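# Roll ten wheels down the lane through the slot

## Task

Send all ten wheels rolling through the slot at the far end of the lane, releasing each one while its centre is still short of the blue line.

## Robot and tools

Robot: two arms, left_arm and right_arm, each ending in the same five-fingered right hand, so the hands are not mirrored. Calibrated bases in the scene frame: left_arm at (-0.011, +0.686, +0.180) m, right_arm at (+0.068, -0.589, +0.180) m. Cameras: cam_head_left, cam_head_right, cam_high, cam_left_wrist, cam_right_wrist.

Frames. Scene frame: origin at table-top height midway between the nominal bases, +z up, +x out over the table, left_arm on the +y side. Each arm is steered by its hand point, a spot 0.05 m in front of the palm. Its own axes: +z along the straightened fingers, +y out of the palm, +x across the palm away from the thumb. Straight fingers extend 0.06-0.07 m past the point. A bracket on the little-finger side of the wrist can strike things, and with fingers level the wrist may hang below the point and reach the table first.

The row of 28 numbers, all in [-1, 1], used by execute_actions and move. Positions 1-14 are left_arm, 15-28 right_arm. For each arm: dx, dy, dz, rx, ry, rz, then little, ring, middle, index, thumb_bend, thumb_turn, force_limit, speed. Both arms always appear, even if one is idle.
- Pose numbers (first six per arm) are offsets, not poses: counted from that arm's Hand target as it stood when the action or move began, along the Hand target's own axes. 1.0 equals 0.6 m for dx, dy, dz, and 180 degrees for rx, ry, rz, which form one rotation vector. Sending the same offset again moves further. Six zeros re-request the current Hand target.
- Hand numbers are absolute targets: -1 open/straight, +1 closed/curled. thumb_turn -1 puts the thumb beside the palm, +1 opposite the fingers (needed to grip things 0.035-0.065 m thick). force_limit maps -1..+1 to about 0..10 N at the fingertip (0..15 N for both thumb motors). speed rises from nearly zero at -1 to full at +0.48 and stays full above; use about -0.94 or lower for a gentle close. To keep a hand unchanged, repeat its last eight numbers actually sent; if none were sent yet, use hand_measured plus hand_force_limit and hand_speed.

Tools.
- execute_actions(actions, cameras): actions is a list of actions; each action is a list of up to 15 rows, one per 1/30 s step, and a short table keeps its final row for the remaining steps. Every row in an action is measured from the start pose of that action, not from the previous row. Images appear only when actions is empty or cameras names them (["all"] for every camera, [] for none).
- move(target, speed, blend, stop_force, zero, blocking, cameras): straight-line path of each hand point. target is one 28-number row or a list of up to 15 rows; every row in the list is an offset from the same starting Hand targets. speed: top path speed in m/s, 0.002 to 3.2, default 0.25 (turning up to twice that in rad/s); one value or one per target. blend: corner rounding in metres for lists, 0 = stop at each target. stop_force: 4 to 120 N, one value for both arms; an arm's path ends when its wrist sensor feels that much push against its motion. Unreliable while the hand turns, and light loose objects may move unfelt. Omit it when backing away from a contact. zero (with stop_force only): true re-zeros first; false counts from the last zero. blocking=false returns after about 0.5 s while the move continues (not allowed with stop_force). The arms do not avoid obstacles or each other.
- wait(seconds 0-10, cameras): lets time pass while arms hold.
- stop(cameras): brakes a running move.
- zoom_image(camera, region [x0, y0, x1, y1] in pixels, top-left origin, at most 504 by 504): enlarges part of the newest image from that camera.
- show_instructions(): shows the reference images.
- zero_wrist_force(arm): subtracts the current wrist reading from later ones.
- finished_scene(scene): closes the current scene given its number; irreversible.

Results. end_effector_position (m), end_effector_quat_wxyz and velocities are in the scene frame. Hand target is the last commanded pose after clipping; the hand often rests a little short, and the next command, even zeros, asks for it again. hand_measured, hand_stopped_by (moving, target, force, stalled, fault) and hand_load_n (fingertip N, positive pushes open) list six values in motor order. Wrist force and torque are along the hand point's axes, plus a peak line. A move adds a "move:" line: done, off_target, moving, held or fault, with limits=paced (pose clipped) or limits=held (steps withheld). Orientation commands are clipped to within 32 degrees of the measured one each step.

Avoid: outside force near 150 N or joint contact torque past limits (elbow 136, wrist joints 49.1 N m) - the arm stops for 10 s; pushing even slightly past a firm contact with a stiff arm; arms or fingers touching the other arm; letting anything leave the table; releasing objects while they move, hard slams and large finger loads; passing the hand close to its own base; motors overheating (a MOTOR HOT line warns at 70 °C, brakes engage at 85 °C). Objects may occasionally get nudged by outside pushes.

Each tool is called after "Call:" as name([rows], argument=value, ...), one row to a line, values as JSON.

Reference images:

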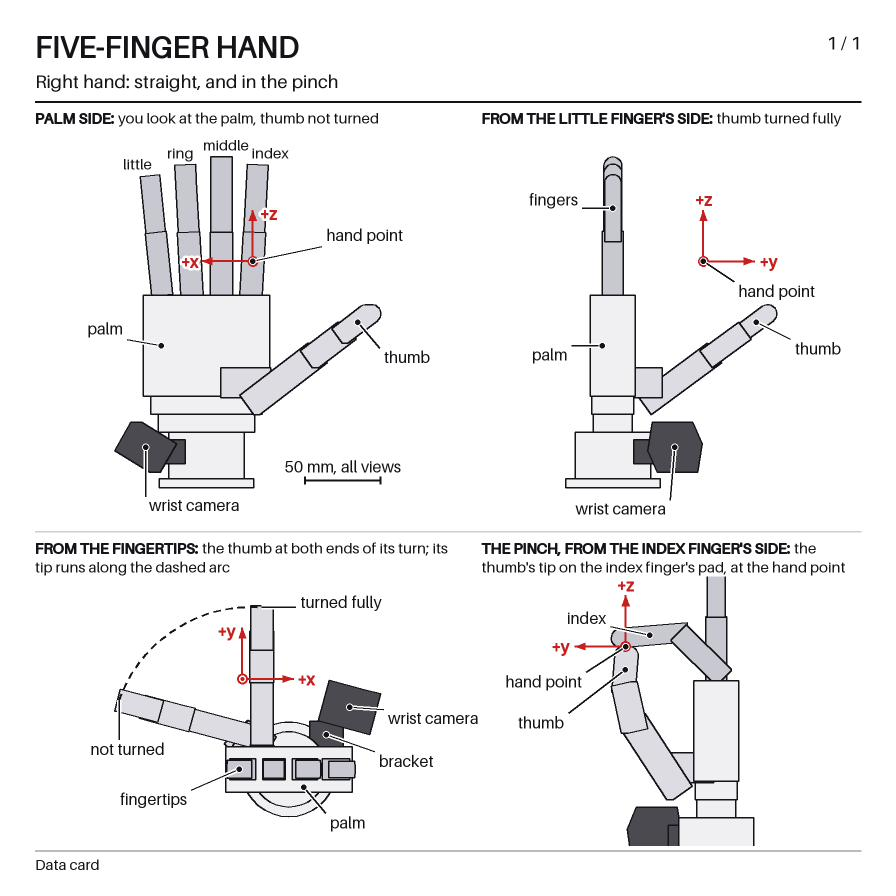

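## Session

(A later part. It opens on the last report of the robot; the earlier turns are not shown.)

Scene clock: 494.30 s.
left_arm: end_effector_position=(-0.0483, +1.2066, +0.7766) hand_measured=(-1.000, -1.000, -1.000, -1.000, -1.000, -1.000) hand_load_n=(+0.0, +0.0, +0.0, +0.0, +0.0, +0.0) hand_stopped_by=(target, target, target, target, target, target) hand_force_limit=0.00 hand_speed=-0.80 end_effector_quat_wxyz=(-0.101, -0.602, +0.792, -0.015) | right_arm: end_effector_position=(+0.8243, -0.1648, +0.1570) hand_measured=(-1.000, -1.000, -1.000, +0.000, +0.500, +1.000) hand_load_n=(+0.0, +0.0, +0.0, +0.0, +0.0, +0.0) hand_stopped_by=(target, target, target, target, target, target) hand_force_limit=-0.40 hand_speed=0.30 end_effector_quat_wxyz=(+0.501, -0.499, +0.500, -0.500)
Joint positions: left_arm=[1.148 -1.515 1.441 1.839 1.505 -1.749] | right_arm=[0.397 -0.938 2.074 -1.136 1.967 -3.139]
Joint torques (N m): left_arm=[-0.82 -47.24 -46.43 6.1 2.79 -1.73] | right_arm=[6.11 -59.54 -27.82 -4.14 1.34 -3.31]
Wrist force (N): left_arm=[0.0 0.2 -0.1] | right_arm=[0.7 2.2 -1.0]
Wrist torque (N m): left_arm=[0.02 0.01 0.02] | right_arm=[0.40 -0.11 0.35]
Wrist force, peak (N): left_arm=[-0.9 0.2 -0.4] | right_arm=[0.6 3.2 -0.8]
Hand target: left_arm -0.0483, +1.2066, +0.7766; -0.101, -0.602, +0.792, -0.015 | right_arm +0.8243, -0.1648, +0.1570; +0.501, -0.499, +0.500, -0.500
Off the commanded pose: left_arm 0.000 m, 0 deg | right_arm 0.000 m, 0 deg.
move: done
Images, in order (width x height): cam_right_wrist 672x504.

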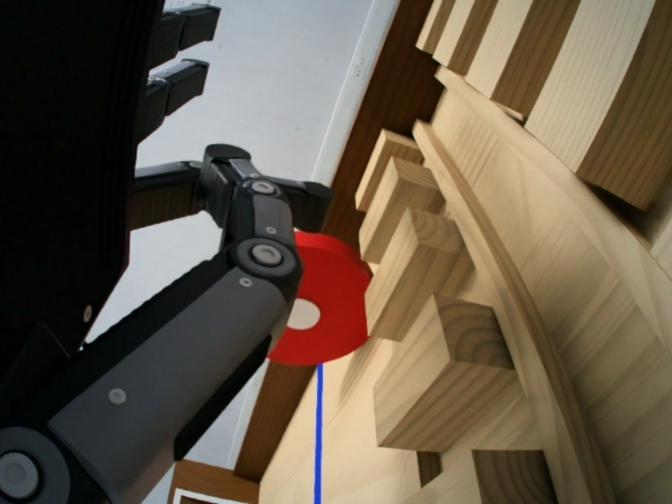

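Call:
execute_actions([
  [[0,0,0,0,0,0,-1,-1,-1,-1,-1,-1,0,-0.8,-0.0006,0,0,0,0,0,-1,-1,-1,0,0.5,1,-0.4,0.3],[0,0,0,0,0,0,-1,-1,-1,-1,-1,-1,0,-0.8,-0.0025,0,0,0,0,0,-1,-1,-1,0,0.5,1,-0.4,0.3],[0,0,0,0,0,0,-1,-1,-1,-1,-1,-1,0,-0.8,-0.0055,0,0,0,0,0,-1,-1,-1,0,0.5,1,-0.4,0.3],[0,0,0,0,0,0,-1,-1,-1,-1,-1,-1,0,-0.8,-0.0092,0,0,0,0,0,-1,-1,-1,0,0.5,1,-0.4,0.3],[0,0,0,0,0,0,-1,-1,-1,-1,-1,-1,0,-0.8,-0.0135,0,0,0,0,0,-1,-1,-1,0,0.5,1,-0.4,0.3],[0,0,0,0,0,0,-1,-1,-1,-1,-1,-1,0,-0.8,-0.0185,0,0,0,0,0,-1,-1,-1,0,0.5,1,-0.4,0.3],[0,0,0,0,0,0,-1,-1,-1,-1,-1,-1,0,-0.8,-0.0255,0,0,0,0,0,-1,-1,-1,0,0.5,1,-0.4,0.3],[0,0,0,0,0,0,-1,-1,-1,-1,-1,-1,0,-0.8,-0.036,0,0,0,0,0,-1,-1,-1,0,0.5,1,-0.4,0.3],[0,0,0,0,0,0,-1,-1,-1,-1,-1,-1,0,-0.8,-0.05,0,0,0,0,0,-1,-1,-1,0,0.5,1,-0.4,0.3],[0,0,0,0,0,0,-1,-1,-1,-1,-1,-1,0,-0.8,-0.068,0,0,0,0,0,-1,-1,-1,0,0.5,1,-0.4,0.3],[0,0,0,0,0,0,-1,-1,-1,-1,-1,-1,0,-0.8,-0.0865,0,0,0,0,0,-1,-1,-1,0,0.5,1,-0.4,0.3],[0,0,0,0,0,0,-1,-1,-1,-1,-1,-1,0,-0.8,-0.1005,0,0,0,0,0,-1,-1,-1,0,0.5,1,-0.4,0.3],[0,0,0,0,0,0,-1,-1,-1,-1,-1,-1,0,-0.8,-0.1105,0,0,0,0,0,-1,-1,-1,0,0.5,1,-0.4,0.3],[0,0,0,0,0,0,-1,-1,-1,-1,-1,-1,0,-0.8,-0.1165,0,0,0,0,0,-1,-1,-1,0,0.5,1,-0.4,0.3],[0,0,0,0,0,0,-1,-1,-1,-1,-1,-1,0,-0.8,-0.118,0,0,0,0,0,-1,-1,-1,0,0.5,1,-0.4,0.3]],
])

Call:
wait(seconds=0.8, cameras=["cam_head_left", "cam_right_wrist", "cam_high"])

Scene clock: 496.60 s.
left_arm: end_effector_position=(-0.0483, +1.2066, +0.7766) hand_measured=(-1.000, -1.000, -1.000, -1.000, -1.000, -1.000) hand_load_n=(+0.0, +0.0, +0.0, +0.0, +0.0, +0.0) hand_stopped_by=(target, target, target, target, target, target) hand_force_limit=0.00 hand_speed=-0.80 end_effector_quat_wxyz=(-0.101, -0.602, +0.792, -0.015) | right_arm: end_effector_position=(+0.8233, -0.0945, +0.1575) hand_measured=(-1.000, -1.000, -1.000, +0.000, +0.500, +1.000) hand_load_n=(+0.0, +0.0, +0.0, +0.0, +0.0, +0.0) hand_stopped_by=(target, target, target, target, target, target) hand_force_limit=-0.40 hand_speed=0.30 end_effector_quat_wxyz=(+0.502, -0.499, +0.500, -0.499)
Joint positions: left_arm=[1.148 -1.515 1.441 1.839 1.505 -1.749] | right_arm=[0.499 -0.901 1.98 -1.081 2.067 -3.139]
Joint torques (N m): left_arm=[-1.37 -46.48 -46.66 5.84 3 -1.79] | right_arm=[11.1 -65.23 -27.09 0.1 3.89 -2.66]
Wrist force (N): left_arm=[0.0 0.2 -0.5] | right_arm=[0.5 2.2 -0.8]
Wrist torque (N m): left_arm=[0.06 0.02 0.02] | right_arm=[0.39 -0.09 0.47]
Wrist force, peak (N): left_arm=[-0.6 0.4 -0.7] | right_arm=[2.4 2.3 -1.0]
Hand target: left_arm -0.0483, +1.2066, +0.7766; -0.101, -0.602, +0.792, -0.015 | right_arm +0.8243, -0.0940, +0.1572; +0.501, -0.499, +0.500, -0.500
Off the commanded pose: left_arm 0.000 m, 0 deg | right_arm 0.001 m, 0 deg.
Step readings (end_effector_position of left_arm | right_arm):
0: (-0.0483, +1.2066, +0.7766) | (+0.8243, -0.1648, +0.1570)
1: (-0.0483, +1.2066, +0.7766) | (+0.8243, -0.1648, +0.1570)
2: (-0.0483, +1.2066, +0.7766) | (+0.8243, -0.1648, +0.1570)
4: (-0.0483, +1.2066, +0.7766) | (+0.8244, -0.1639, +0.1570)
8: (-0.0483, +1.2066, +0.7766) | (+0.8243, -0.1576, +0.1570)
15: (-0.0483, +1.2066, +0.7766) | (+0.8232, -0.1134, +0.1574)

Scene clock: 497.40 s.
left_arm: end_effector_position=(-0.0483, +1.2066, +0.7766) hand_measured=(-1.000, -1.000, -1.000, -1.000, -1.000, -1.000) hand_load_n=(+0.0, +0.0, +0.0, +0.0, +0.0, +0.0) hand_stopped_by=(target, target, target, target, target, target) hand_force_limit=0.00 hand_speed=-0.80 end_effector_quat_wxyz=(-0.101, -0.602, +0.792, -0.015) | right_arm: end_effector_position=(+0.8233, -0.0943, +0.1575) hand_measured=(-1.000, -1.000, -1.000, +0.000, +0.500, +1.000) hand_load_n=(+0.0, +0.0, +0.0, +0.0, +0.0, +0.0) hand_stopped_by=(target, target, target, target, target, target) hand_force_limit=-0.40 hand_speed=0.30 end_effector_quat_wxyz=(+0.502, -0.499, +0.500, -0.499)
Joint positions: left_arm=[1.148 -1.515 1.441 1.839 1.505 -1.749] | right_arm=[0.499 -0.901 1.98 -1.081 2.067 -3.139]
Joint torques (N m): left_arm=[-1.14 -45.7 -46.47 5.54 2.88 -1.6] | right_arm=[11.07 -67.58 -26.98 -0.3 3.82 -3]
Wrist force (N): left_arm=[0.3 0.6 -0.1] | right_arm=[0.8 2.2 -0.9]
Wrist torque (N m): left_arm=[0.08 -0.04 0.04] | right_arm=[0.38 -0.14 0.48]
Wrist force, peak (N): left_arm=[-0.4 0.6 -0.9] | right_arm=[0.7 2.5 -1.0]
Hand target: left_arm -0.0483, +1.2066, +0.7766; -0.101, -0.602, +0.792, -0.015 | right_arm +0.8243, -0.0940, +0.1572; +0.501, -0.499, +0.500, -0.500
Off the commanded pose: left_arm 0.000 m, 0 deg | right_arm 0.001 m, 0 deg.
wait: 0.80 s; at rest by 0.17 s
Images, in order (width x height): cam_head_left 896x504, cam_high 896x504, cam_right_wrist 672x504.

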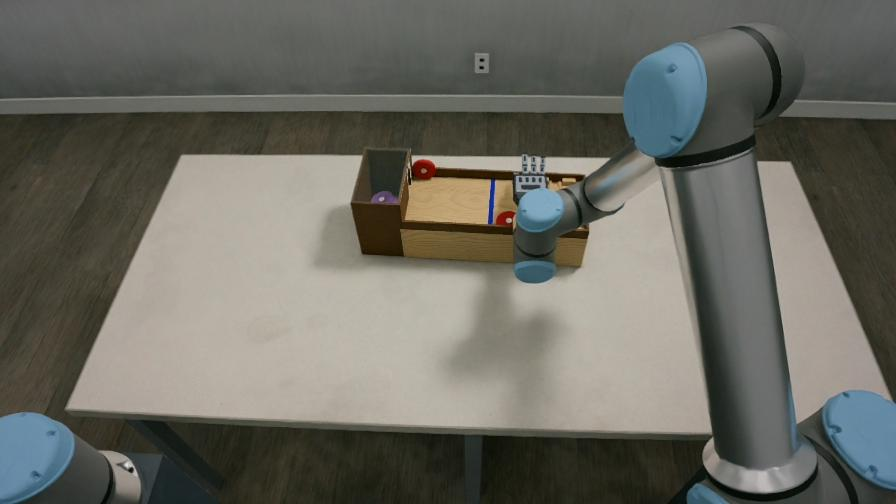

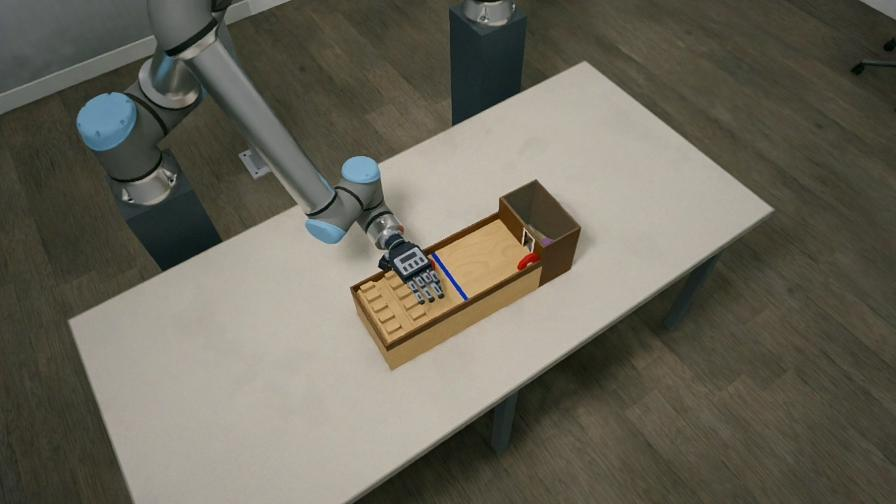

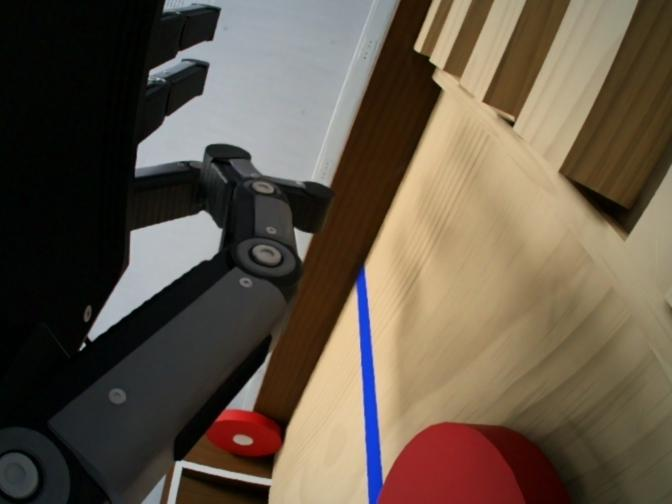

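Call:
move([
  [0,0,0,0,0,0,-1,-1,-1,-1,-1,-1,0,-0.8,0,-0.105,0,0,0,0,-1,-1,-1,0,0.5,1,-0.4,0.3],
  [0,0,0,0,0,0,-1,-1,-1,-1,-1,-1,0,-0.8,-0.3738,-0.105,0.077,0,0,0,-1,-1,-0.08,-0.08,-0.17,1,-0.4,0],
], speed=0.3, blend=[0.02,0], cameras=["cam_right_wrist", "cam_head_left"])

Scene clock: 502.70 s.
left_arm: end_effector_position=(-0.0483, +1.2066, +0.7766) hand_measured=(-1.000, -1.000, -1.000, -1.000, -1.000, -1.000) hand_load_n=(+0.0, +0.0, +0.0, +0.0, +0.0, +0.0) hand_stopped_by=(target, target, target, target, target, target) hand_force_limit=0.00 hand_speed=-0.80 end_effector_quat_wxyz=(-0.101, -0.602, +0.792, -0.015) | right_arm: end_effector_position=(+0.8704, +0.1301, +0.2209) hand_measured=(-1.000, -1.000, -0.080, -0.080, -0.170, +1.000) hand_load_n=(-0.5, +0.0, +0.0, +0.0, +0.0, +0.0) hand_stopped_by=(target, target, target, target, target, target) hand_force_limit=-0.40 hand_speed=0.00 end_effector_quat_wxyz=(+0.501, -0.499, +0.500, -0.500)
Joint positions: left_arm=[1.148 -1.515 1.441 1.839 1.505 -1.749] | right_arm=[0.71 -0.777 1.528 -0.752 2.279 -3.14]
Joint torques (N m): left_arm=[-0.6 -46.89 -46.63 5.84 3.12 -1.65] | right_arm=[13.92 -84.38 -38.5 -0.71 3.49 1.76]
Wrist force (N): left_arm=[0.2 0.3 -0.4] | right_arm=[0.4 2.0 -0.9]
Wrist torque (N m): left_arm=[0.07 0.00 0.03] | right_arm=[0.39 -0.07 0.19]
Wrist force, peak (N): left_arm=[-0.3 0.5 -1.1] | right_arm=[0.5 4.1 -1.2]
Hand target: left_arm -0.0483, +1.2066, +0.7766; -0.101, -0.602, +0.792, -0.015 | right_arm +0.8704, +0.1301, +0.2209; +0.501, -0.499, +0.500, -0.500
Off the commanded pose: left_arm 0.000 m, 0 deg | right_arm 0.000 m, 0 deg.
move: done
Images, in order (width x height): cam_head_left 896x504, cam_right_wrist 672x504.

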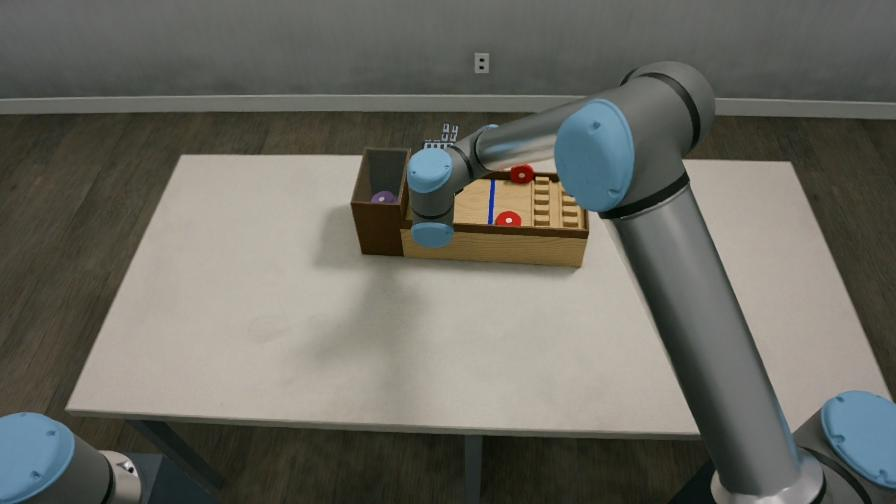

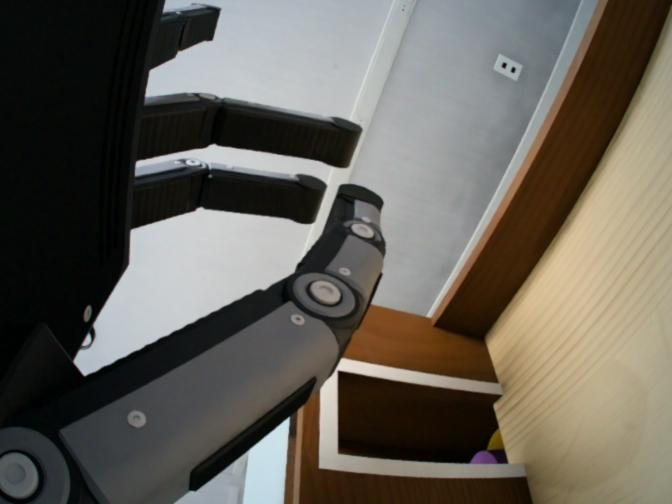

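Call:
move(target=[0,0,0,0,0,0,-1,-1,-1,-1,-1,-1,0,-0.8,0.3835,0.002,-0.004,0,0,0,-1,-1,-0.08,-0.08,-0.17,1,-0.4,0], speed=0.3, cameras=["cam_right_wrist", "cam_high"])

Scene clock: 504.53 s.
left_arm: end_effector_position=(-0.0483, +1.2066, +0.7766) hand_measured=(-1.000, -1.000, -1.000, -1.000, -1.000, -1.000) hand_load_n=(+0.0, +0.0, +0.0, +0.0, +0.0, +0.0) hand_stopped_by=(target, target, target, target, target, target) hand_force_limit=0.00 hand_speed=-0.80 end_effector_quat_wxyz=(-0.101, -0.602, +0.792, -0.015) | right_arm: end_effector_position=(+0.8681, -0.0999, +0.2190) hand_measured=(-1.000, -1.000, -0.080, -0.080, -0.170, +1.000) hand_load_n=(+0.0, +0.0, +0.0, +0.0, +0.0, +0.0) hand_stopped_by=(target, target, target, target, target, target) hand_force_limit=-0.40 hand_speed=0.00 end_effector_quat_wxyz=(+0.501, -0.499, +0.500, -0.500)
Joint positions: left_arm=[1.148 -1.515 1.441 1.839 1.505 -1.749] | right_arm=[0.461 -0.964 1.915 -0.952 2.031 -3.139]
Joint torques (N m): left_arm=[-1.97 -47.28 -45.62 6.07 3.07 -1.57] | right_arm=[-6.68 -89.33 -20.44 -4.99 -2.87 -2.71]
Wrist force (N): left_arm=[0.0 0.3 -0.3] | right_arm=[0.6 2.6 -1.2]
Wrist torque (N m): left_arm=[0.05 0.00 0.02] | right_arm=[0.48 -0.07 0.57]
Wrist force, peak (N): left_arm=[-0.3 0.6 -0.6] | right_arm=[2.5 2.2 -1.2]
Hand target: left_arm -0.0483, +1.2066, +0.7766; -0.101, -0.602, +0.792, -0.015 | right_arm +0.8681, -0.1000, +0.2190; +0.501, -0.499, +0.500, -0.500
Off the commanded pose: left_arm 0.000 m, 0 deg | right_arm 0.000 m, 0 deg.
move: done
Images, in order (width x height): cam_high 896x504, cam_right_wrist 672x504.

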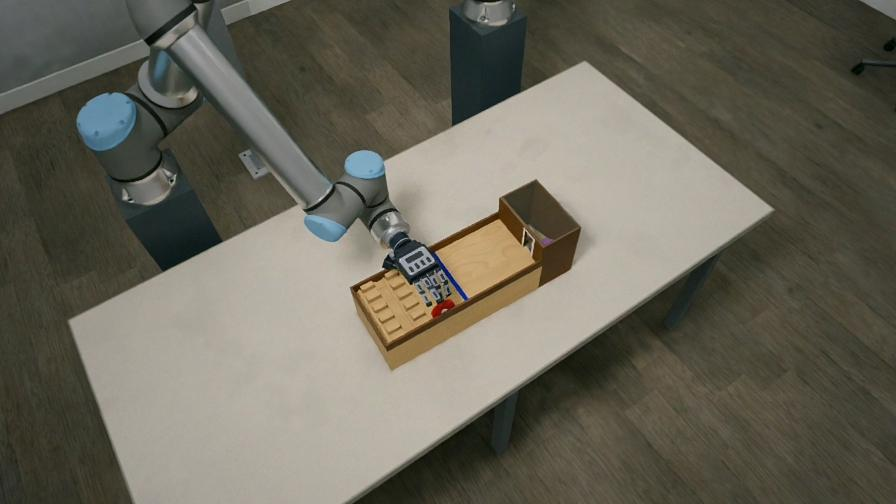

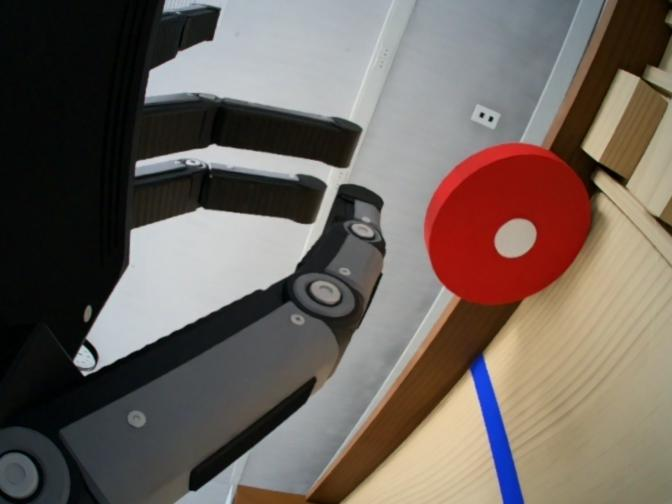

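Call:
move([
  [0,0,0,0,0,0,-1,-1,-1,-1,-1,-1,0,-0.8,0.0125,0.03,0.0145,0,0,0,-1,-1,-0.08,-0.08,-0.17,1,-0.4,0],
  [0,0,0,0,0,0,-1,-1,-1,-1,-1,-1,0,-0.8,0.0125,0.1045,0.0145,0,0,0,-1,-1,-0.08,-0.08,-0.17,1,-0.4,0],
], speed=[0.12,0.03], stop_force=5, cameras=["cam_right_wrist"])

Call:
move(target=[0,0,0,0,0,0,-1,-1,-1,-1,-1,-1,0,-0.8,0,0,0,0,0,0,-1,-1,-0.01,-0.01,-0.11,1,-0.4,-0.8], cameras=["cam_right_wrist"])

Scene clock: 507.73 s.
left_arm: end_effector_position=(-0.0483, +1.2066, +0.7766) hand_measured=(-1.000, -1.000, -1.000, -1.000, -1.000, -1.000) hand_load_n=(+0.0, +0.0, +0.0, +0.0, +0.0, +0.0) hand_stopped_by=(target, target, target, target, target, target) hand_force_limit=0.00 hand_speed=-0.80 end_effector_quat_wxyz=(-0.101, -0.602, +0.792, -0.015) | right_arm: end_effector_position=(+0.8768, -0.1073, +0.1563) hand_measured=(-1.000, -1.000, -0.080, -0.080, -0.170, +1.000) hand_load_n=(+0.0, +0.0, +0.0, +0.0, +0.0, +0.0) hand_stopped_by=(target, target, target, target, target, target) hand_force_limit=-0.40 hand_speed=0.00 end_effector_quat_wxyz=(+0.501, -0.499, +0.500, -0.500)
Joint positions: left_arm=[1.148 -1.515 1.441 1.839 1.505 -1.749] | right_arm=[0.445 -0.871 1.913 -1.043 2.015 -3.139]
Joint torques (N m): left_arm=[-0.54 -47 -46.09 5.76 3.02 -1.76] | right_arm=[10.55 -67.45 -30.11 -3.93 2.27 -1.82]
Wrist force (N): left_arm=[-0.4 0.3 -0.3] | right_arm=[0.3 2.5 -1.2]
Wrist torque (N m): left_arm=[0.05 0.08 0.00] | right_arm=[0.45 -0.03 0.54]
Wrist force, peak (N): left_arm=[-0.5 0.5 -0.8] | right_arm=[0.8 2.8 -0.8]
Hand target: left_arm -0.0483, +1.2066, +0.7766; -0.101, -0.602, +0.792, -0.015 | right_arm +0.8768, -0.1073, +0.1563; +0.501, -0.499, +0.500, -0.500
Off the commanded pose: left_arm 0.000 m, 0 deg | right_arm 0.000 m, 0 deg.
move: done
Images, in order (width x height): cam_right_wrist 672x504.

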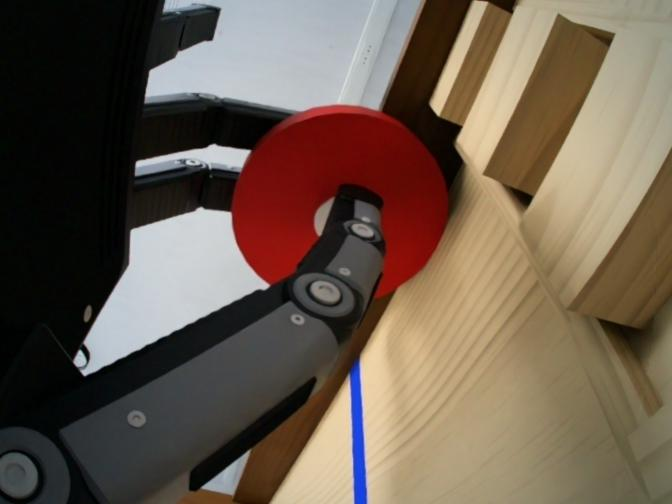

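Scene clock: 508.23 s.
left_arm: end_effector_position=(-0.0483, +1.2066, +0.7766) hand_measured=(-1.000, -1.000, -1.000, -1.000, -1.000, -1.000) hand_load_n=(+0.0, +0.0, +0.0, +0.0, +0.0, +0.0) hand_stopped_by=(target, target, target, target, target, target) hand_force_limit=0.00 hand_speed=-0.80 end_effector_quat_wxyz=(-0.101, -0.602, +0.792, -0.015) | right_arm: end_effector_position=(+0.8769, -0.1073, +0.1563) hand_measured=(-1.000, -1.000, -0.028, -0.010, -0.110, +1.000) hand_load_n=(+0.0, +0.0, +5.0, +0.0, +0.0, +0.0) hand_stopped_by=(target, target, force, target, target, target) hand_force_limit=-0.40 hand_speed=-0.80 end_effector_quat_wxyz=(+0.501, -0.499, +0.500, -0.500)
Joint positions: left_arm=[1.148 -1.515 1.441 1.839 1.505 -1.749] | right_arm=[0.445 -0.871 1.913 -1.043 2.015 -3.139]
Joint torques (N m): left_arm=[-0.22 -47.53 -45.95 6.02 2.7 -1.65] | right_arm=[7.85 -65.82 -21.49 -1.08 2.51 -2.89]
Wrist force (N): left_arm=[-0.3 0.3 -0.4] | right_arm=[1.2 -0.3 0.8]
Wrist torque (N m): left_arm=[0.06 0.06 0.00] | right_arm=[0.48 -0.11 0.50]
Wrist force, peak (N): left_arm=[-0.6 0.2 -0.5] | right_arm=[0.4 2.5 -1.0]
Hand target: left_arm -0.0483, +1.2066, +0.7766; -0.101, -0.602, +0.792, -0.015 | right_arm +0.8768, -0.1073, +0.1563; +0.501, -0.499, +0.500, -0.500
Off the commanded pose: left_arm 0.000 m, 0 deg | right_arm 0.000 m, 0 deg.
move: done
Images, in order (width x height): cam_right_wrist 672x504.

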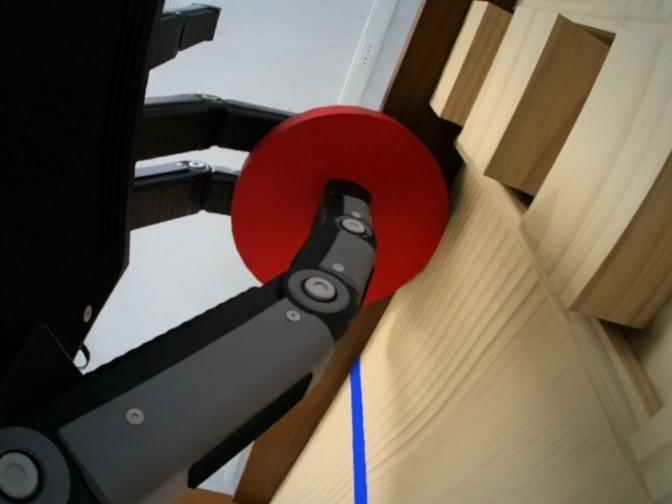

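Call:
move(target=[0,0,0,0,0,0,-1,-1,-1,-1,-1,-1,0,-0.8,0,0,0.0,0,0,0,-1,-1,-0.05,-0.012,-0.11,1,-0.4,-0.8])

Call:
move(target=[0,0,0,0,0,0,-1,-1,-1,-1,-1,-1,0,-0.8,0,0,0,0,0,0,-1,-1,0.35,0.35,0.3,1,-0.4,-0.93], cameras=["cam_right_wrist"])

Scene clock: 509.30 s.
left_arm: end_effector_position=(-0.0483, +1.2066, +0.7766) hand_measured=(-1.000, -1.000, -1.000, -1.000, -1.000, -1.000) hand_load_n=(+0.0, +0.0, +0.0, +0.0, +0.0, +0.0) hand_stopped_by=(target, target, target, target, target, target) hand_force_limit=0.00 hand_speed=-0.80 end_effector_quat_wxyz=(-0.101, -0.602, +0.792, -0.015) | right_arm: end_effector_position=(+0.8768, -0.1073, +0.1563) hand_measured=(-1.000, -1.000, -0.050, -0.012, -0.110, +1.000) hand_load_n=(+0.0, -0.5, +0.0, +0.0, +0.0, +0.0) hand_stopped_by=(target, target, target, target, target, target) hand_force_limit=-0.40 hand_speed=-0.80 end_effector_quat_wxyz=(+0.501, -0.499, +0.500, -0.500)
Joint positions: left_arm=[1.148 -1.515 1.441 1.839 1.505 -1.749] | right_arm=[0.445 -0.871 1.913 -1.043 2.015 -3.139]
Joint torques (N m): left_arm=[-1.54 -48.36 -45.67 6.1 3.09 -1.74] | right_arm=[8.41 -66.81 -17.2 0.11 2.61 -2.56]
Wrist force (N): left_arm=[0.0 0.5 -0.6] | right_arm=[0.7 2.2 -0.9]
Wrist torque (N m): left_arm=[0.11 0.03 0.02] | right_arm=[0.41 -0.10 0.55]
Wrist force, peak (N): left_arm=[-0.2 0.2 -0.9] | right_arm=[0.4 2.7 -1.1]
Hand target: left_arm -0.0483, +1.2066, +0.7766; -0.101, -0.602, +0.792, -0.015 | right_arm +0.8768, -0.1073, +0.1563; +0.501, -0.499, +0.500, -0.500
Off the commanded pose: left_arm 0.000 m, 0 deg | right_arm 0.000 m, 0 deg.
move: done

Scene clock: 510.07 s.
left_arm: end_effector_position=(-0.0483, +1.2066, +0.7766) hand_measured=(-1.000, -1.000, -1.000, -1.000, -1.000, -1.000) hand_load_n=(+0.0, +0.0, +0.0, +0.0, +0.0, +0.0) hand_stopped_by=(target, target, target, target, target, target) hand_force_limit=0.00 hand_speed=-0.80 end_effector_quat_wxyz=(-0.101, -0.602, +0.792, -0.015) | right_arm: end_effector_position=(+0.8768, -0.1073, +0.1563) hand_measured=(-1.000, -1.000, -0.026, +0.058, -0.058, +1.000) hand_load_n=(+0.0, +0.0, +6.0, +5.0, +4.5, -1.0) hand_stopped_by=(target, target, force, force, force, target) hand_force_limit=-0.40 hand_speed=-0.93 end_effector_quat_wxyz=(+0.501, -0.499, +0.500, -0.500)
Joint positions: left_arm=[1.148 -1.515 1.441 1.839 1.505 -1.749] | right_arm=[0.445 -0.871 1.913 -1.043 2.015 -3.139]
Joint torques (N m): left_arm=[-0.39 -46.35 -45.45 6 2.81 -1.37] | right_arm=[9.94 -68.37 -16.92 -0.28 2.47 -2.05]
Wrist force (N): left_arm=[-0.1 0.5 -0.8] | right_arm=[0.5 -0.6 1.5]
Wrist torque (N m): left_arm=[0.12 0.05 0.02] | right_arm=[0.54 -0.11 0.48]
Wrist force, peak (N): left_arm=[-0.1 0.5 -0.8] | right_arm=[0.2 2.6 -1.2]
Hand target: left_arm -0.0483, +1.2066, +0.7766; -0.101, -0.602, +0.792, -0.015 | right_arm +0.8768, -0.1073, +0.1563; +0.501, -0.499, +0.500, -0.500
Off the commanded pose: left_arm 0.000 m, 0 deg | right_arm 0.000 m, 0 deg.
move: done
Images, in order (width x height): cam_right_wrist 672x504.

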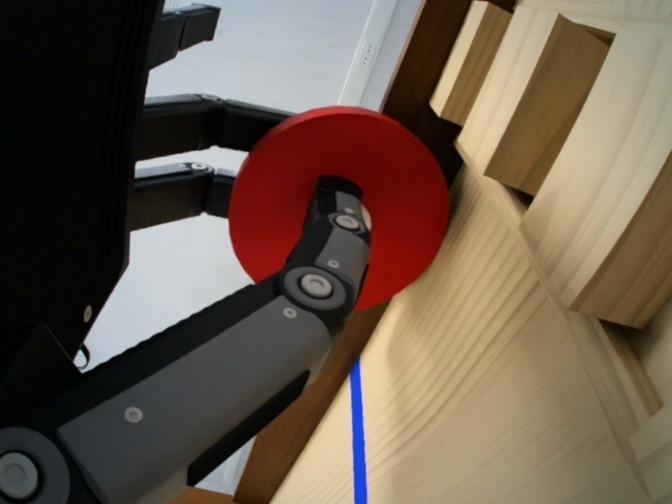

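Call:
move([
  [0,0,0,0,0,0,-1,-1,-1,-1,-1,-1,0,-0.8,0,-0.08,0,0,0,0,-1,-1,0.35,0.35,0.3,1,-0.4,-0.93],
  [0,0,0,0,0,0,-1,-1,-1,-1,-1,-1,0,-0.8,-0.0755,-0.09,-0.0588,0,0.054,0,-1,-1,0.35,0.35,0.3,1,-0.4,-0.93],
], speed=[0.15,0.25], blend=[0.01,0], cameras=["cam_right_wrist", "cam_head_left"])

Call:
zoom_image(camera="cam_head_left", region=[440, 140, 600, 240])

Scene clock: 512.20 s.
left_arm: end_effector_position=(-0.0483, +1.2066, +0.7766) hand_measured=(-1.000, -1.000, -1.000, -1.000, -1.000, -1.000) hand_load_n=(+0.0, +0.0, +0.0, +0.0, +0.0, +0.0) hand_stopped_by=(target, target, target, target, target, target) hand_force_limit=0.00 hand_speed=-0.80 end_effector_quat_wxyz=(-0.101, -0.602, +0.792, -0.015) | right_arm: end_effector_position=(+0.8415, -0.0622, +0.2104) hand_measured=(-1.000, -1.000, -0.026, +0.058, -0.058, +1.000) hand_load_n=(+0.0, +0.0, +0.0, +4.5, +4.5, -1.0) hand_stopped_by=(target, target, force, force, force, target) hand_force_limit=-0.40 hand_speed=-0.93 end_effector_quat_wxyz=(+0.457, -0.455, +0.541, -0.540)
Joint positions: left_arm=[1.148 -1.515 1.441 1.839 1.505 -1.749] | right_arm=[0.584 -0.913 1.835 -0.923 2.323 -3.139]
Joint torques (N m): left_arm=[-1.76 -47.39 -45.92 5.98 3.09 -1.58] | right_arm=[12.68 -67.97 -35.23 0.55 3.54 1.84]
Wrist force (N): left_arm=[0.1 0.0 -0.5] | right_arm=[0.7 2.4 -1.2]
Wrist torque (N m): left_arm=[0.01 0.02 0.01] | right_arm=[0.40 -0.11 0.46]
Wrist force, peak (N): left_arm=[-0.4 0.6 -0.6] | right_arm=[0.5 3.6 -1.3]
Hand target: left_arm -0.0483, +1.2066, +0.7766; -0.101, -0.602, +0.792, -0.015 | right_arm +0.8415, -0.0622, +0.2104; +0.457, -0.455, +0.541, -0.540
Off the commanded pose: left_arm 0.000 m, 0 deg | right_arm 0.000 m, 0 deg.
move: done
Images, in order (width x height): cam_head_left 896x504, cam_right_wrist 672x504.

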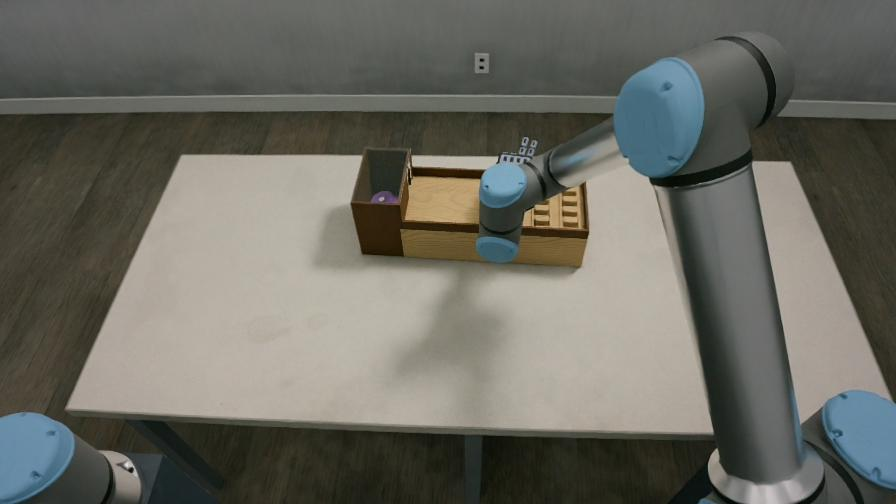

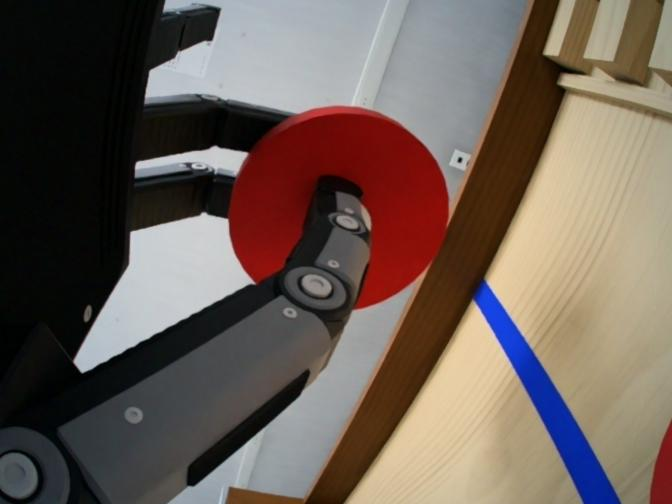

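Scaled by 3.150.

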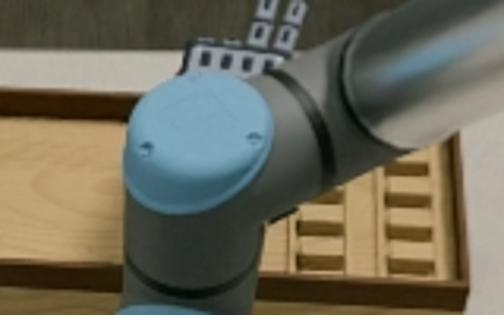

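Call:
move(target=[0,0,0,0,0,0,-1,-1,-1,-1,-1,-1,0,-0.8,0,0,0,0,0,0,-1,-1,0.36,0.35,0.3,1,-0.6,-0.95], cameras=["cam_right_wrist"])

Scene clock: 513.63 s.
left_arm: end_effector_position=(-0.0483, +1.2066, +0.7766) hand_measured=(-1.000, -1.000, -1.000, -1.000, -1.000, -1.000) hand_load_n=(+0.0, +0.0, +0.0, +0.0, +0.0, +0.0) hand_stopped_by=(target, target, target, target, target, target) hand_force_limit=0.00 hand_speed=-0.80 end_effector_quat_wxyz=(-0.101, -0.602, +0.792, -0.015) | right_arm: end_effector_position=(+0.8415, -0.0622, +0.2104) hand_measured=(-1.000, -1.000, +0.058, +0.058, -0.060, +1.000) hand_load_n=(+0.0, +0.0, +2.5, +4.5, +7.5, +1.5) hand_stopped_by=(target, target, force, force, force, target) hand_force_limit=-0.60 hand_speed=-0.95 end_effector_quat_wxyz=(+0.457, -0.455, +0.541, -0.540)
Joint positions: left_arm=[1.148 -1.515 1.441 1.839 1.505 -1.749] | right_arm=[0.584 -0.913 1.835 -0.923 2.323 -3.139]
Joint torques (N m): left_arm=[0.12 -49.28 -45.7 6.08 3.11 -1.56] | right_arm=[15.13 -67.97 -33.78 0.17 3.88 1.71]
Wrist force (N): left_arm=[0.0 0.2 -0.4] | right_arm=[0.8 2.4 -1.3]
Wrist torque (N m): left_arm=[0.06 0.02 0.01] | right_arm=[0.41 -0.11 0.45]
Wrist force, peak (N): left_arm=[0.2 0.7 -0.7] | right_arm=[0.6 2.7 -1.0]
Hand target: left_arm -0.0483, +1.2066, +0.7766; -0.101, -0.602, +0.792, -0.015 | right_arm +0.8415, -0.0622, +0.2104; +0.457, -0.455, +0.541, -0.540
Off the commanded pose: left_arm 0.000 m, 0 deg | right_arm 0.000 m, 0 deg.
move: done
Images, in order (width x height): cam_right_wrist 672x504.

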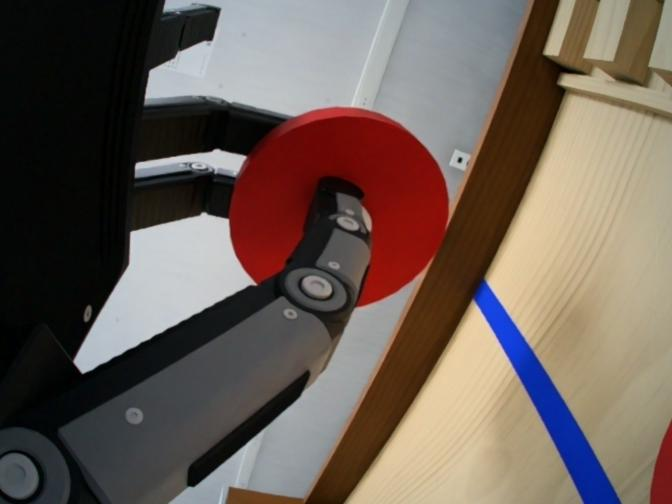

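Call:
move([
  [0,0,0,0,0,0,-1,-1,-1,-1,-1,-1,0,-0.8,0,0.078,-0.0025,0,-0.054,0,-1,-1,0.36,0.35,0.3,1,-0.6,-0.95],
], speed=[0.12])

Call:
move(target=[0,0,0,0,0,0,-1,-1,-1,-1,-1,-1,0,-0.8,0,0.019,0,0,0,0,-1,-1,0.36,0.35,0.3,1,-0.6,-0.95], speed=0.012, stop_force=4, cameras=["cam_right_wrist"])

Scene clock: 517.13 s.
left_arm: end_effector_position=(-0.0483, +1.2066, +0.7766) hand_measured=(-1.000, -1.000, -1.000, -1.000, -1.000, -1.000) hand_load_n=(+0.5, +0.0, +0.0, +0.0, +0.0, +0.0) hand_stopped_by=(target, target, target, target, target, target) hand_force_limit=0.00 hand_speed=-0.80 end_effector_quat_wxyz=(-0.101, -0.602, +0.792, -0.015) | right_arm: end_effector_position=(+0.8401, -0.0618, +0.1636) hand_measured=(-1.000, -1.000, +0.058, +0.058, -0.060, +1.000) hand_load_n=(+0.0, +0.0, +2.0, +5.0, +7.5, +1.5) hand_stopped_by=(target, target, force, force, force, target) hand_force_limit=-0.60 hand_speed=-0.95 end_effector_quat_wxyz=(+0.501, -0.499, +0.500, -0.500)
Joint positions: left_arm=[1.148 -1.515 1.441 1.839 1.505 -1.749] | right_arm=[0.529 -0.879 1.906 -1.028 2.099 -3.139]
Joint torques (N m): left_arm=[-0.42 -48.71 -45.62 6.13 2.98 -1.32] | right_arm=[-8.56 -70.64 -18.48 -3.81 -3.33 -2.69]
Wrist force (N): left_arm=[-0.2 0.1 -0.7] | right_arm=[0.4 2.4 -1.0]
Wrist torque (N m): left_arm=[0.05 0.07 0.00] | right_arm=[0.40 -0.05 0.46]
Wrist force, peak (N): left_arm=[-0.1 0.2 -1.0] | right_arm=[0.8 3.3 -0.9]
Hand target: left_arm -0.0483, +1.2066, +0.7766; -0.101, -0.602, +0.792, -0.015 | right_arm +0.8401, -0.0618, +0.1636; +0.501, -0.499, +0.500, -0.500
Off the commanded pose: left_arm 0.000 m, 0 deg | right_arm 0.000 m, 0 deg.
move: done

Scene clock: 518.87 s.
left_arm: end_effector_position=(-0.0483, +1.2066, +0.7766) hand_measured=(-1.000, -1.000, -1.000, -1.000, -1.000, -1.000) hand_load_n=(+0.0, +0.0, +0.0, +0.0, +0.0, +0.0) hand_stopped_by=(target, target, target, target, target, target) hand_force_limit=0.00 hand_speed=-0.80 end_effector_quat_wxyz=(-0.101, -0.602, +0.792, -0.015) | right_arm: end_effector_position=(+0.8401, -0.0618, +0.1559) hand_measured=(-1.000, -1.000, +0.058, +0.058, -0.058, +1.000) hand_load_n=(-0.5, +0.0, +2.0, +5.5, +4.0, +0.5) hand_stopped_by=(target, target, force, force, force, target) hand_force_limit=-0.60 hand_speed=-0.95 end_effector_quat_wxyz=(+0.501, -0.499, +0.500, -0.500)
Joint positions: left_arm=[1.148 -1.515 1.441 1.839 1.505 -1.749] | right_arm=[0.529 -0.867 1.906 -1.039 2.099 -3.139]
Joint torques (N m): left_arm=[-0.49 -47.2 -45.78 5.71 2.75 -1.53] | right_arm=[-5.98 -88.37 -15.56 -0.27 -3.23 -1.69]
Wrist force (N): left_arm=[0.4 0.3 -0.5] | right_arm=[0.7 2.5 -1.0]
Wrist torque (N m): left_arm=[0.07 -0.02 0.04] | right_arm=[0.41 -0.09 0.47]
Wrist force, peak (N): left_arm=[0.6 0.4 -0.6] | right_arm=[1.2 -3.5 -1.5]
Hand target: left_arm -0.0483, +1.2066, +0.7766; -0.101, -0.602, +0.792, -0.015 | right_arm +0.8401, -0.0618, +0.1559; +0.501, -0.499, +0.500, -0.500 (not the last commanded pose)
Off the commanded pose: left_arm 0.000 m, 0 deg | right_arm 0.004 m, 0 deg.
move: contact (right_arm)
Images, in order (width x height): cam_right_wrist 672x504.

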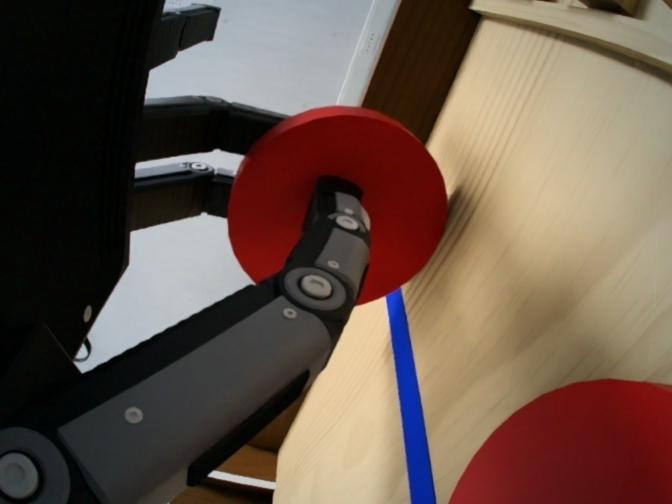

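Call:
move(target=[0,0,0,0,0,0,-1,-1,-1,-1,-1,-1,0,-0.8,0,0,0,0,0,0,-1,-1,-0.08,-0.08,-0.22,1,-0.4,-0.85])

Call:
move([
  [0,0,0,0,0,0,-1,-1,-1,-1,-1,-1,0,-0.8,0,-0.092,0,0,0,0,-1,-1,-0.08,-0.08,-0.22,1,-0.4,-0.85],
  [0,0,0,0,0,0,-1,-1,-1,-1,-1,-1,0,-0.8,0.092,-0.092,-0.03,0,0,0,-1,-1,-1,0,0.5,1,-0.4,0.48],
], speed=[0.35,0.35], cameras=["cam_right_wrist"])

Scene clock: 520.60 s.
left_arm: end_effector_position=(-0.0483, +1.2066, +0.7766) hand_measured=(-1.000, -1.000, -1.000, -1.000, -1.000, -1.000) hand_load_n=(+0.0, +0.0, +0.0, +0.0, +0.0, +0.0) hand_stopped_by=(target, target, target, target, target, target) hand_force_limit=0.00 hand_speed=-0.80 end_effector_quat_wxyz=(-0.101, -0.602, +0.792, -0.015) | right_arm: end_effector_position=(+0.8401, -0.0618, +0.1559) hand_measured=(-1.000, -1.000, -0.080, -0.080, -0.220, +1.000) hand_load_n=(+0.0, +0.0, +0.0, +0.0, +0.0, +0.0) hand_stopped_by=(target, target, target, target, target, target) hand_force_limit=-0.40 hand_speed=-0.85 end_effector_quat_wxyz=(+0.501, -0.499, +0.500, -0.500)
Joint positions: left_arm=[1.148 -1.515 1.441 1.839 1.505 -1.749] | right_arm=[0.529 -0.867 1.906 -1.039 2.099 -3.139]
Joint torques (N m): left_arm=[-1.35 -47.03 -46.14 5.89 2.99 -1.86] | right_arm=[-2.85 -91.45 -17.47 -0.57 -3.18 -1.68]
Wrist force (N): left_arm=[-0.3 0.4 0.1] | right_arm=[0.5 2.5 -0.9]
Wrist torque (N m): left_arm=[0.04 0.05 0.00] | right_arm=[0.43 -0.06 0.47]
Wrist force, peak (N): left_arm=[0.1 0.5 -0.8] | right_arm=[1.0 2.8 -1.2]
Hand target: left_arm -0.0483, +1.2066, +0.7766; -0.101, -0.602, +0.792, -0.015 | right_arm +0.8401, -0.0618, +0.1559; +0.501, -0.499, +0.500, -0.500
Off the commanded pose: left_arm 0.000 m, 0 deg | right_arm 0.000 m, 0 deg.
move: done

Scene clock: 522.83 s.
left_arm: end_effector_position=(-0.0483, +1.2066, +0.7766) hand_measured=(-1.000, -1.000, -1.000, -1.000, -1.000, -1.000) hand_load_n=(+0.0, +0.0, +0.0, +0.0, +0.0, +0.0) hand_stopped_by=(target, target, target, target, target, target) hand_force_limit=0.00 hand_speed=-0.80 end_effector_quat_wxyz=(-0.101, -0.602, +0.792, -0.015) | right_arm: end_effector_position=(+0.8220, -0.1172, +0.2109) hand_measured=(-1.000, -1.000, -1.000, +0.000, +0.500, +1.000) hand_load_n=(+0.0, +0.0, +0.0, +0.0, +0.5, +0.0) hand_stopped_by=(target, target, target, target, target, target) hand_force_limit=-0.40 hand_speed=0.48 end_effector_quat_wxyz=(+0.501, -0.499, +0.500, -0.500)
Joint positions: left_arm=[1.148 -1.515 1.441 1.839 1.505 -1.749] | right_arm=[0.469 -0.999 2.013 -1.015 2.039 -3.139]
Joint torques (N m): left_arm=[-0.19 -49.1 -46.89 5.92 3.05 -1.3] | right_arm=[-6.53 -82.22 -18.64 -3.56 -3.44 -3.15]
Wrist force (N): left_arm=[-0.3 0.2 -0.5] | right_arm=[0.6 2.1 -1.1]
Wrist torque (N m): left_arm=[0.04 0.07 0.00] | right_arm=[0.39 -0.08 0.37]
Wrist force, peak (N): left_arm=[-0.8 0.7 -0.4] | right_arm=[0.8 3.3 -1.0]
Hand target: left_arm -0.0483, +1.2066, +0.7766; -0.101, -0.602, +0.792, -0.015 | right_arm +0.8220, -0.1172, +0.2109; +0.501, -0.499, +0.500, -0.500
Off the commanded pose: left_arm 0.000 m, 0 deg | right_arm 0.000 m, 0 deg.
move: done
Images, in order (width x height): cam_right_wrist 672x504.

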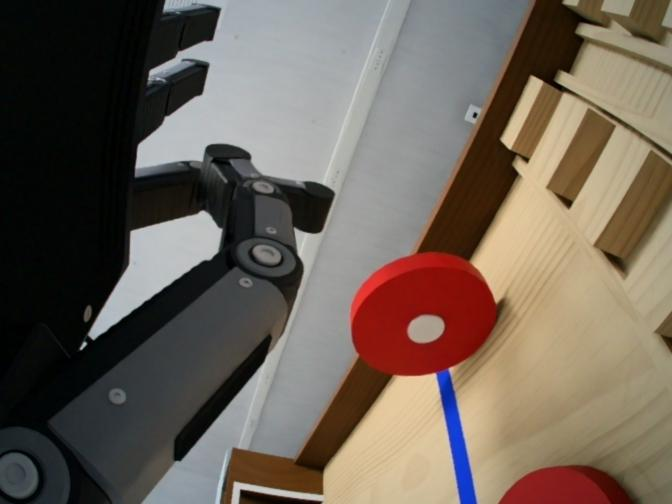

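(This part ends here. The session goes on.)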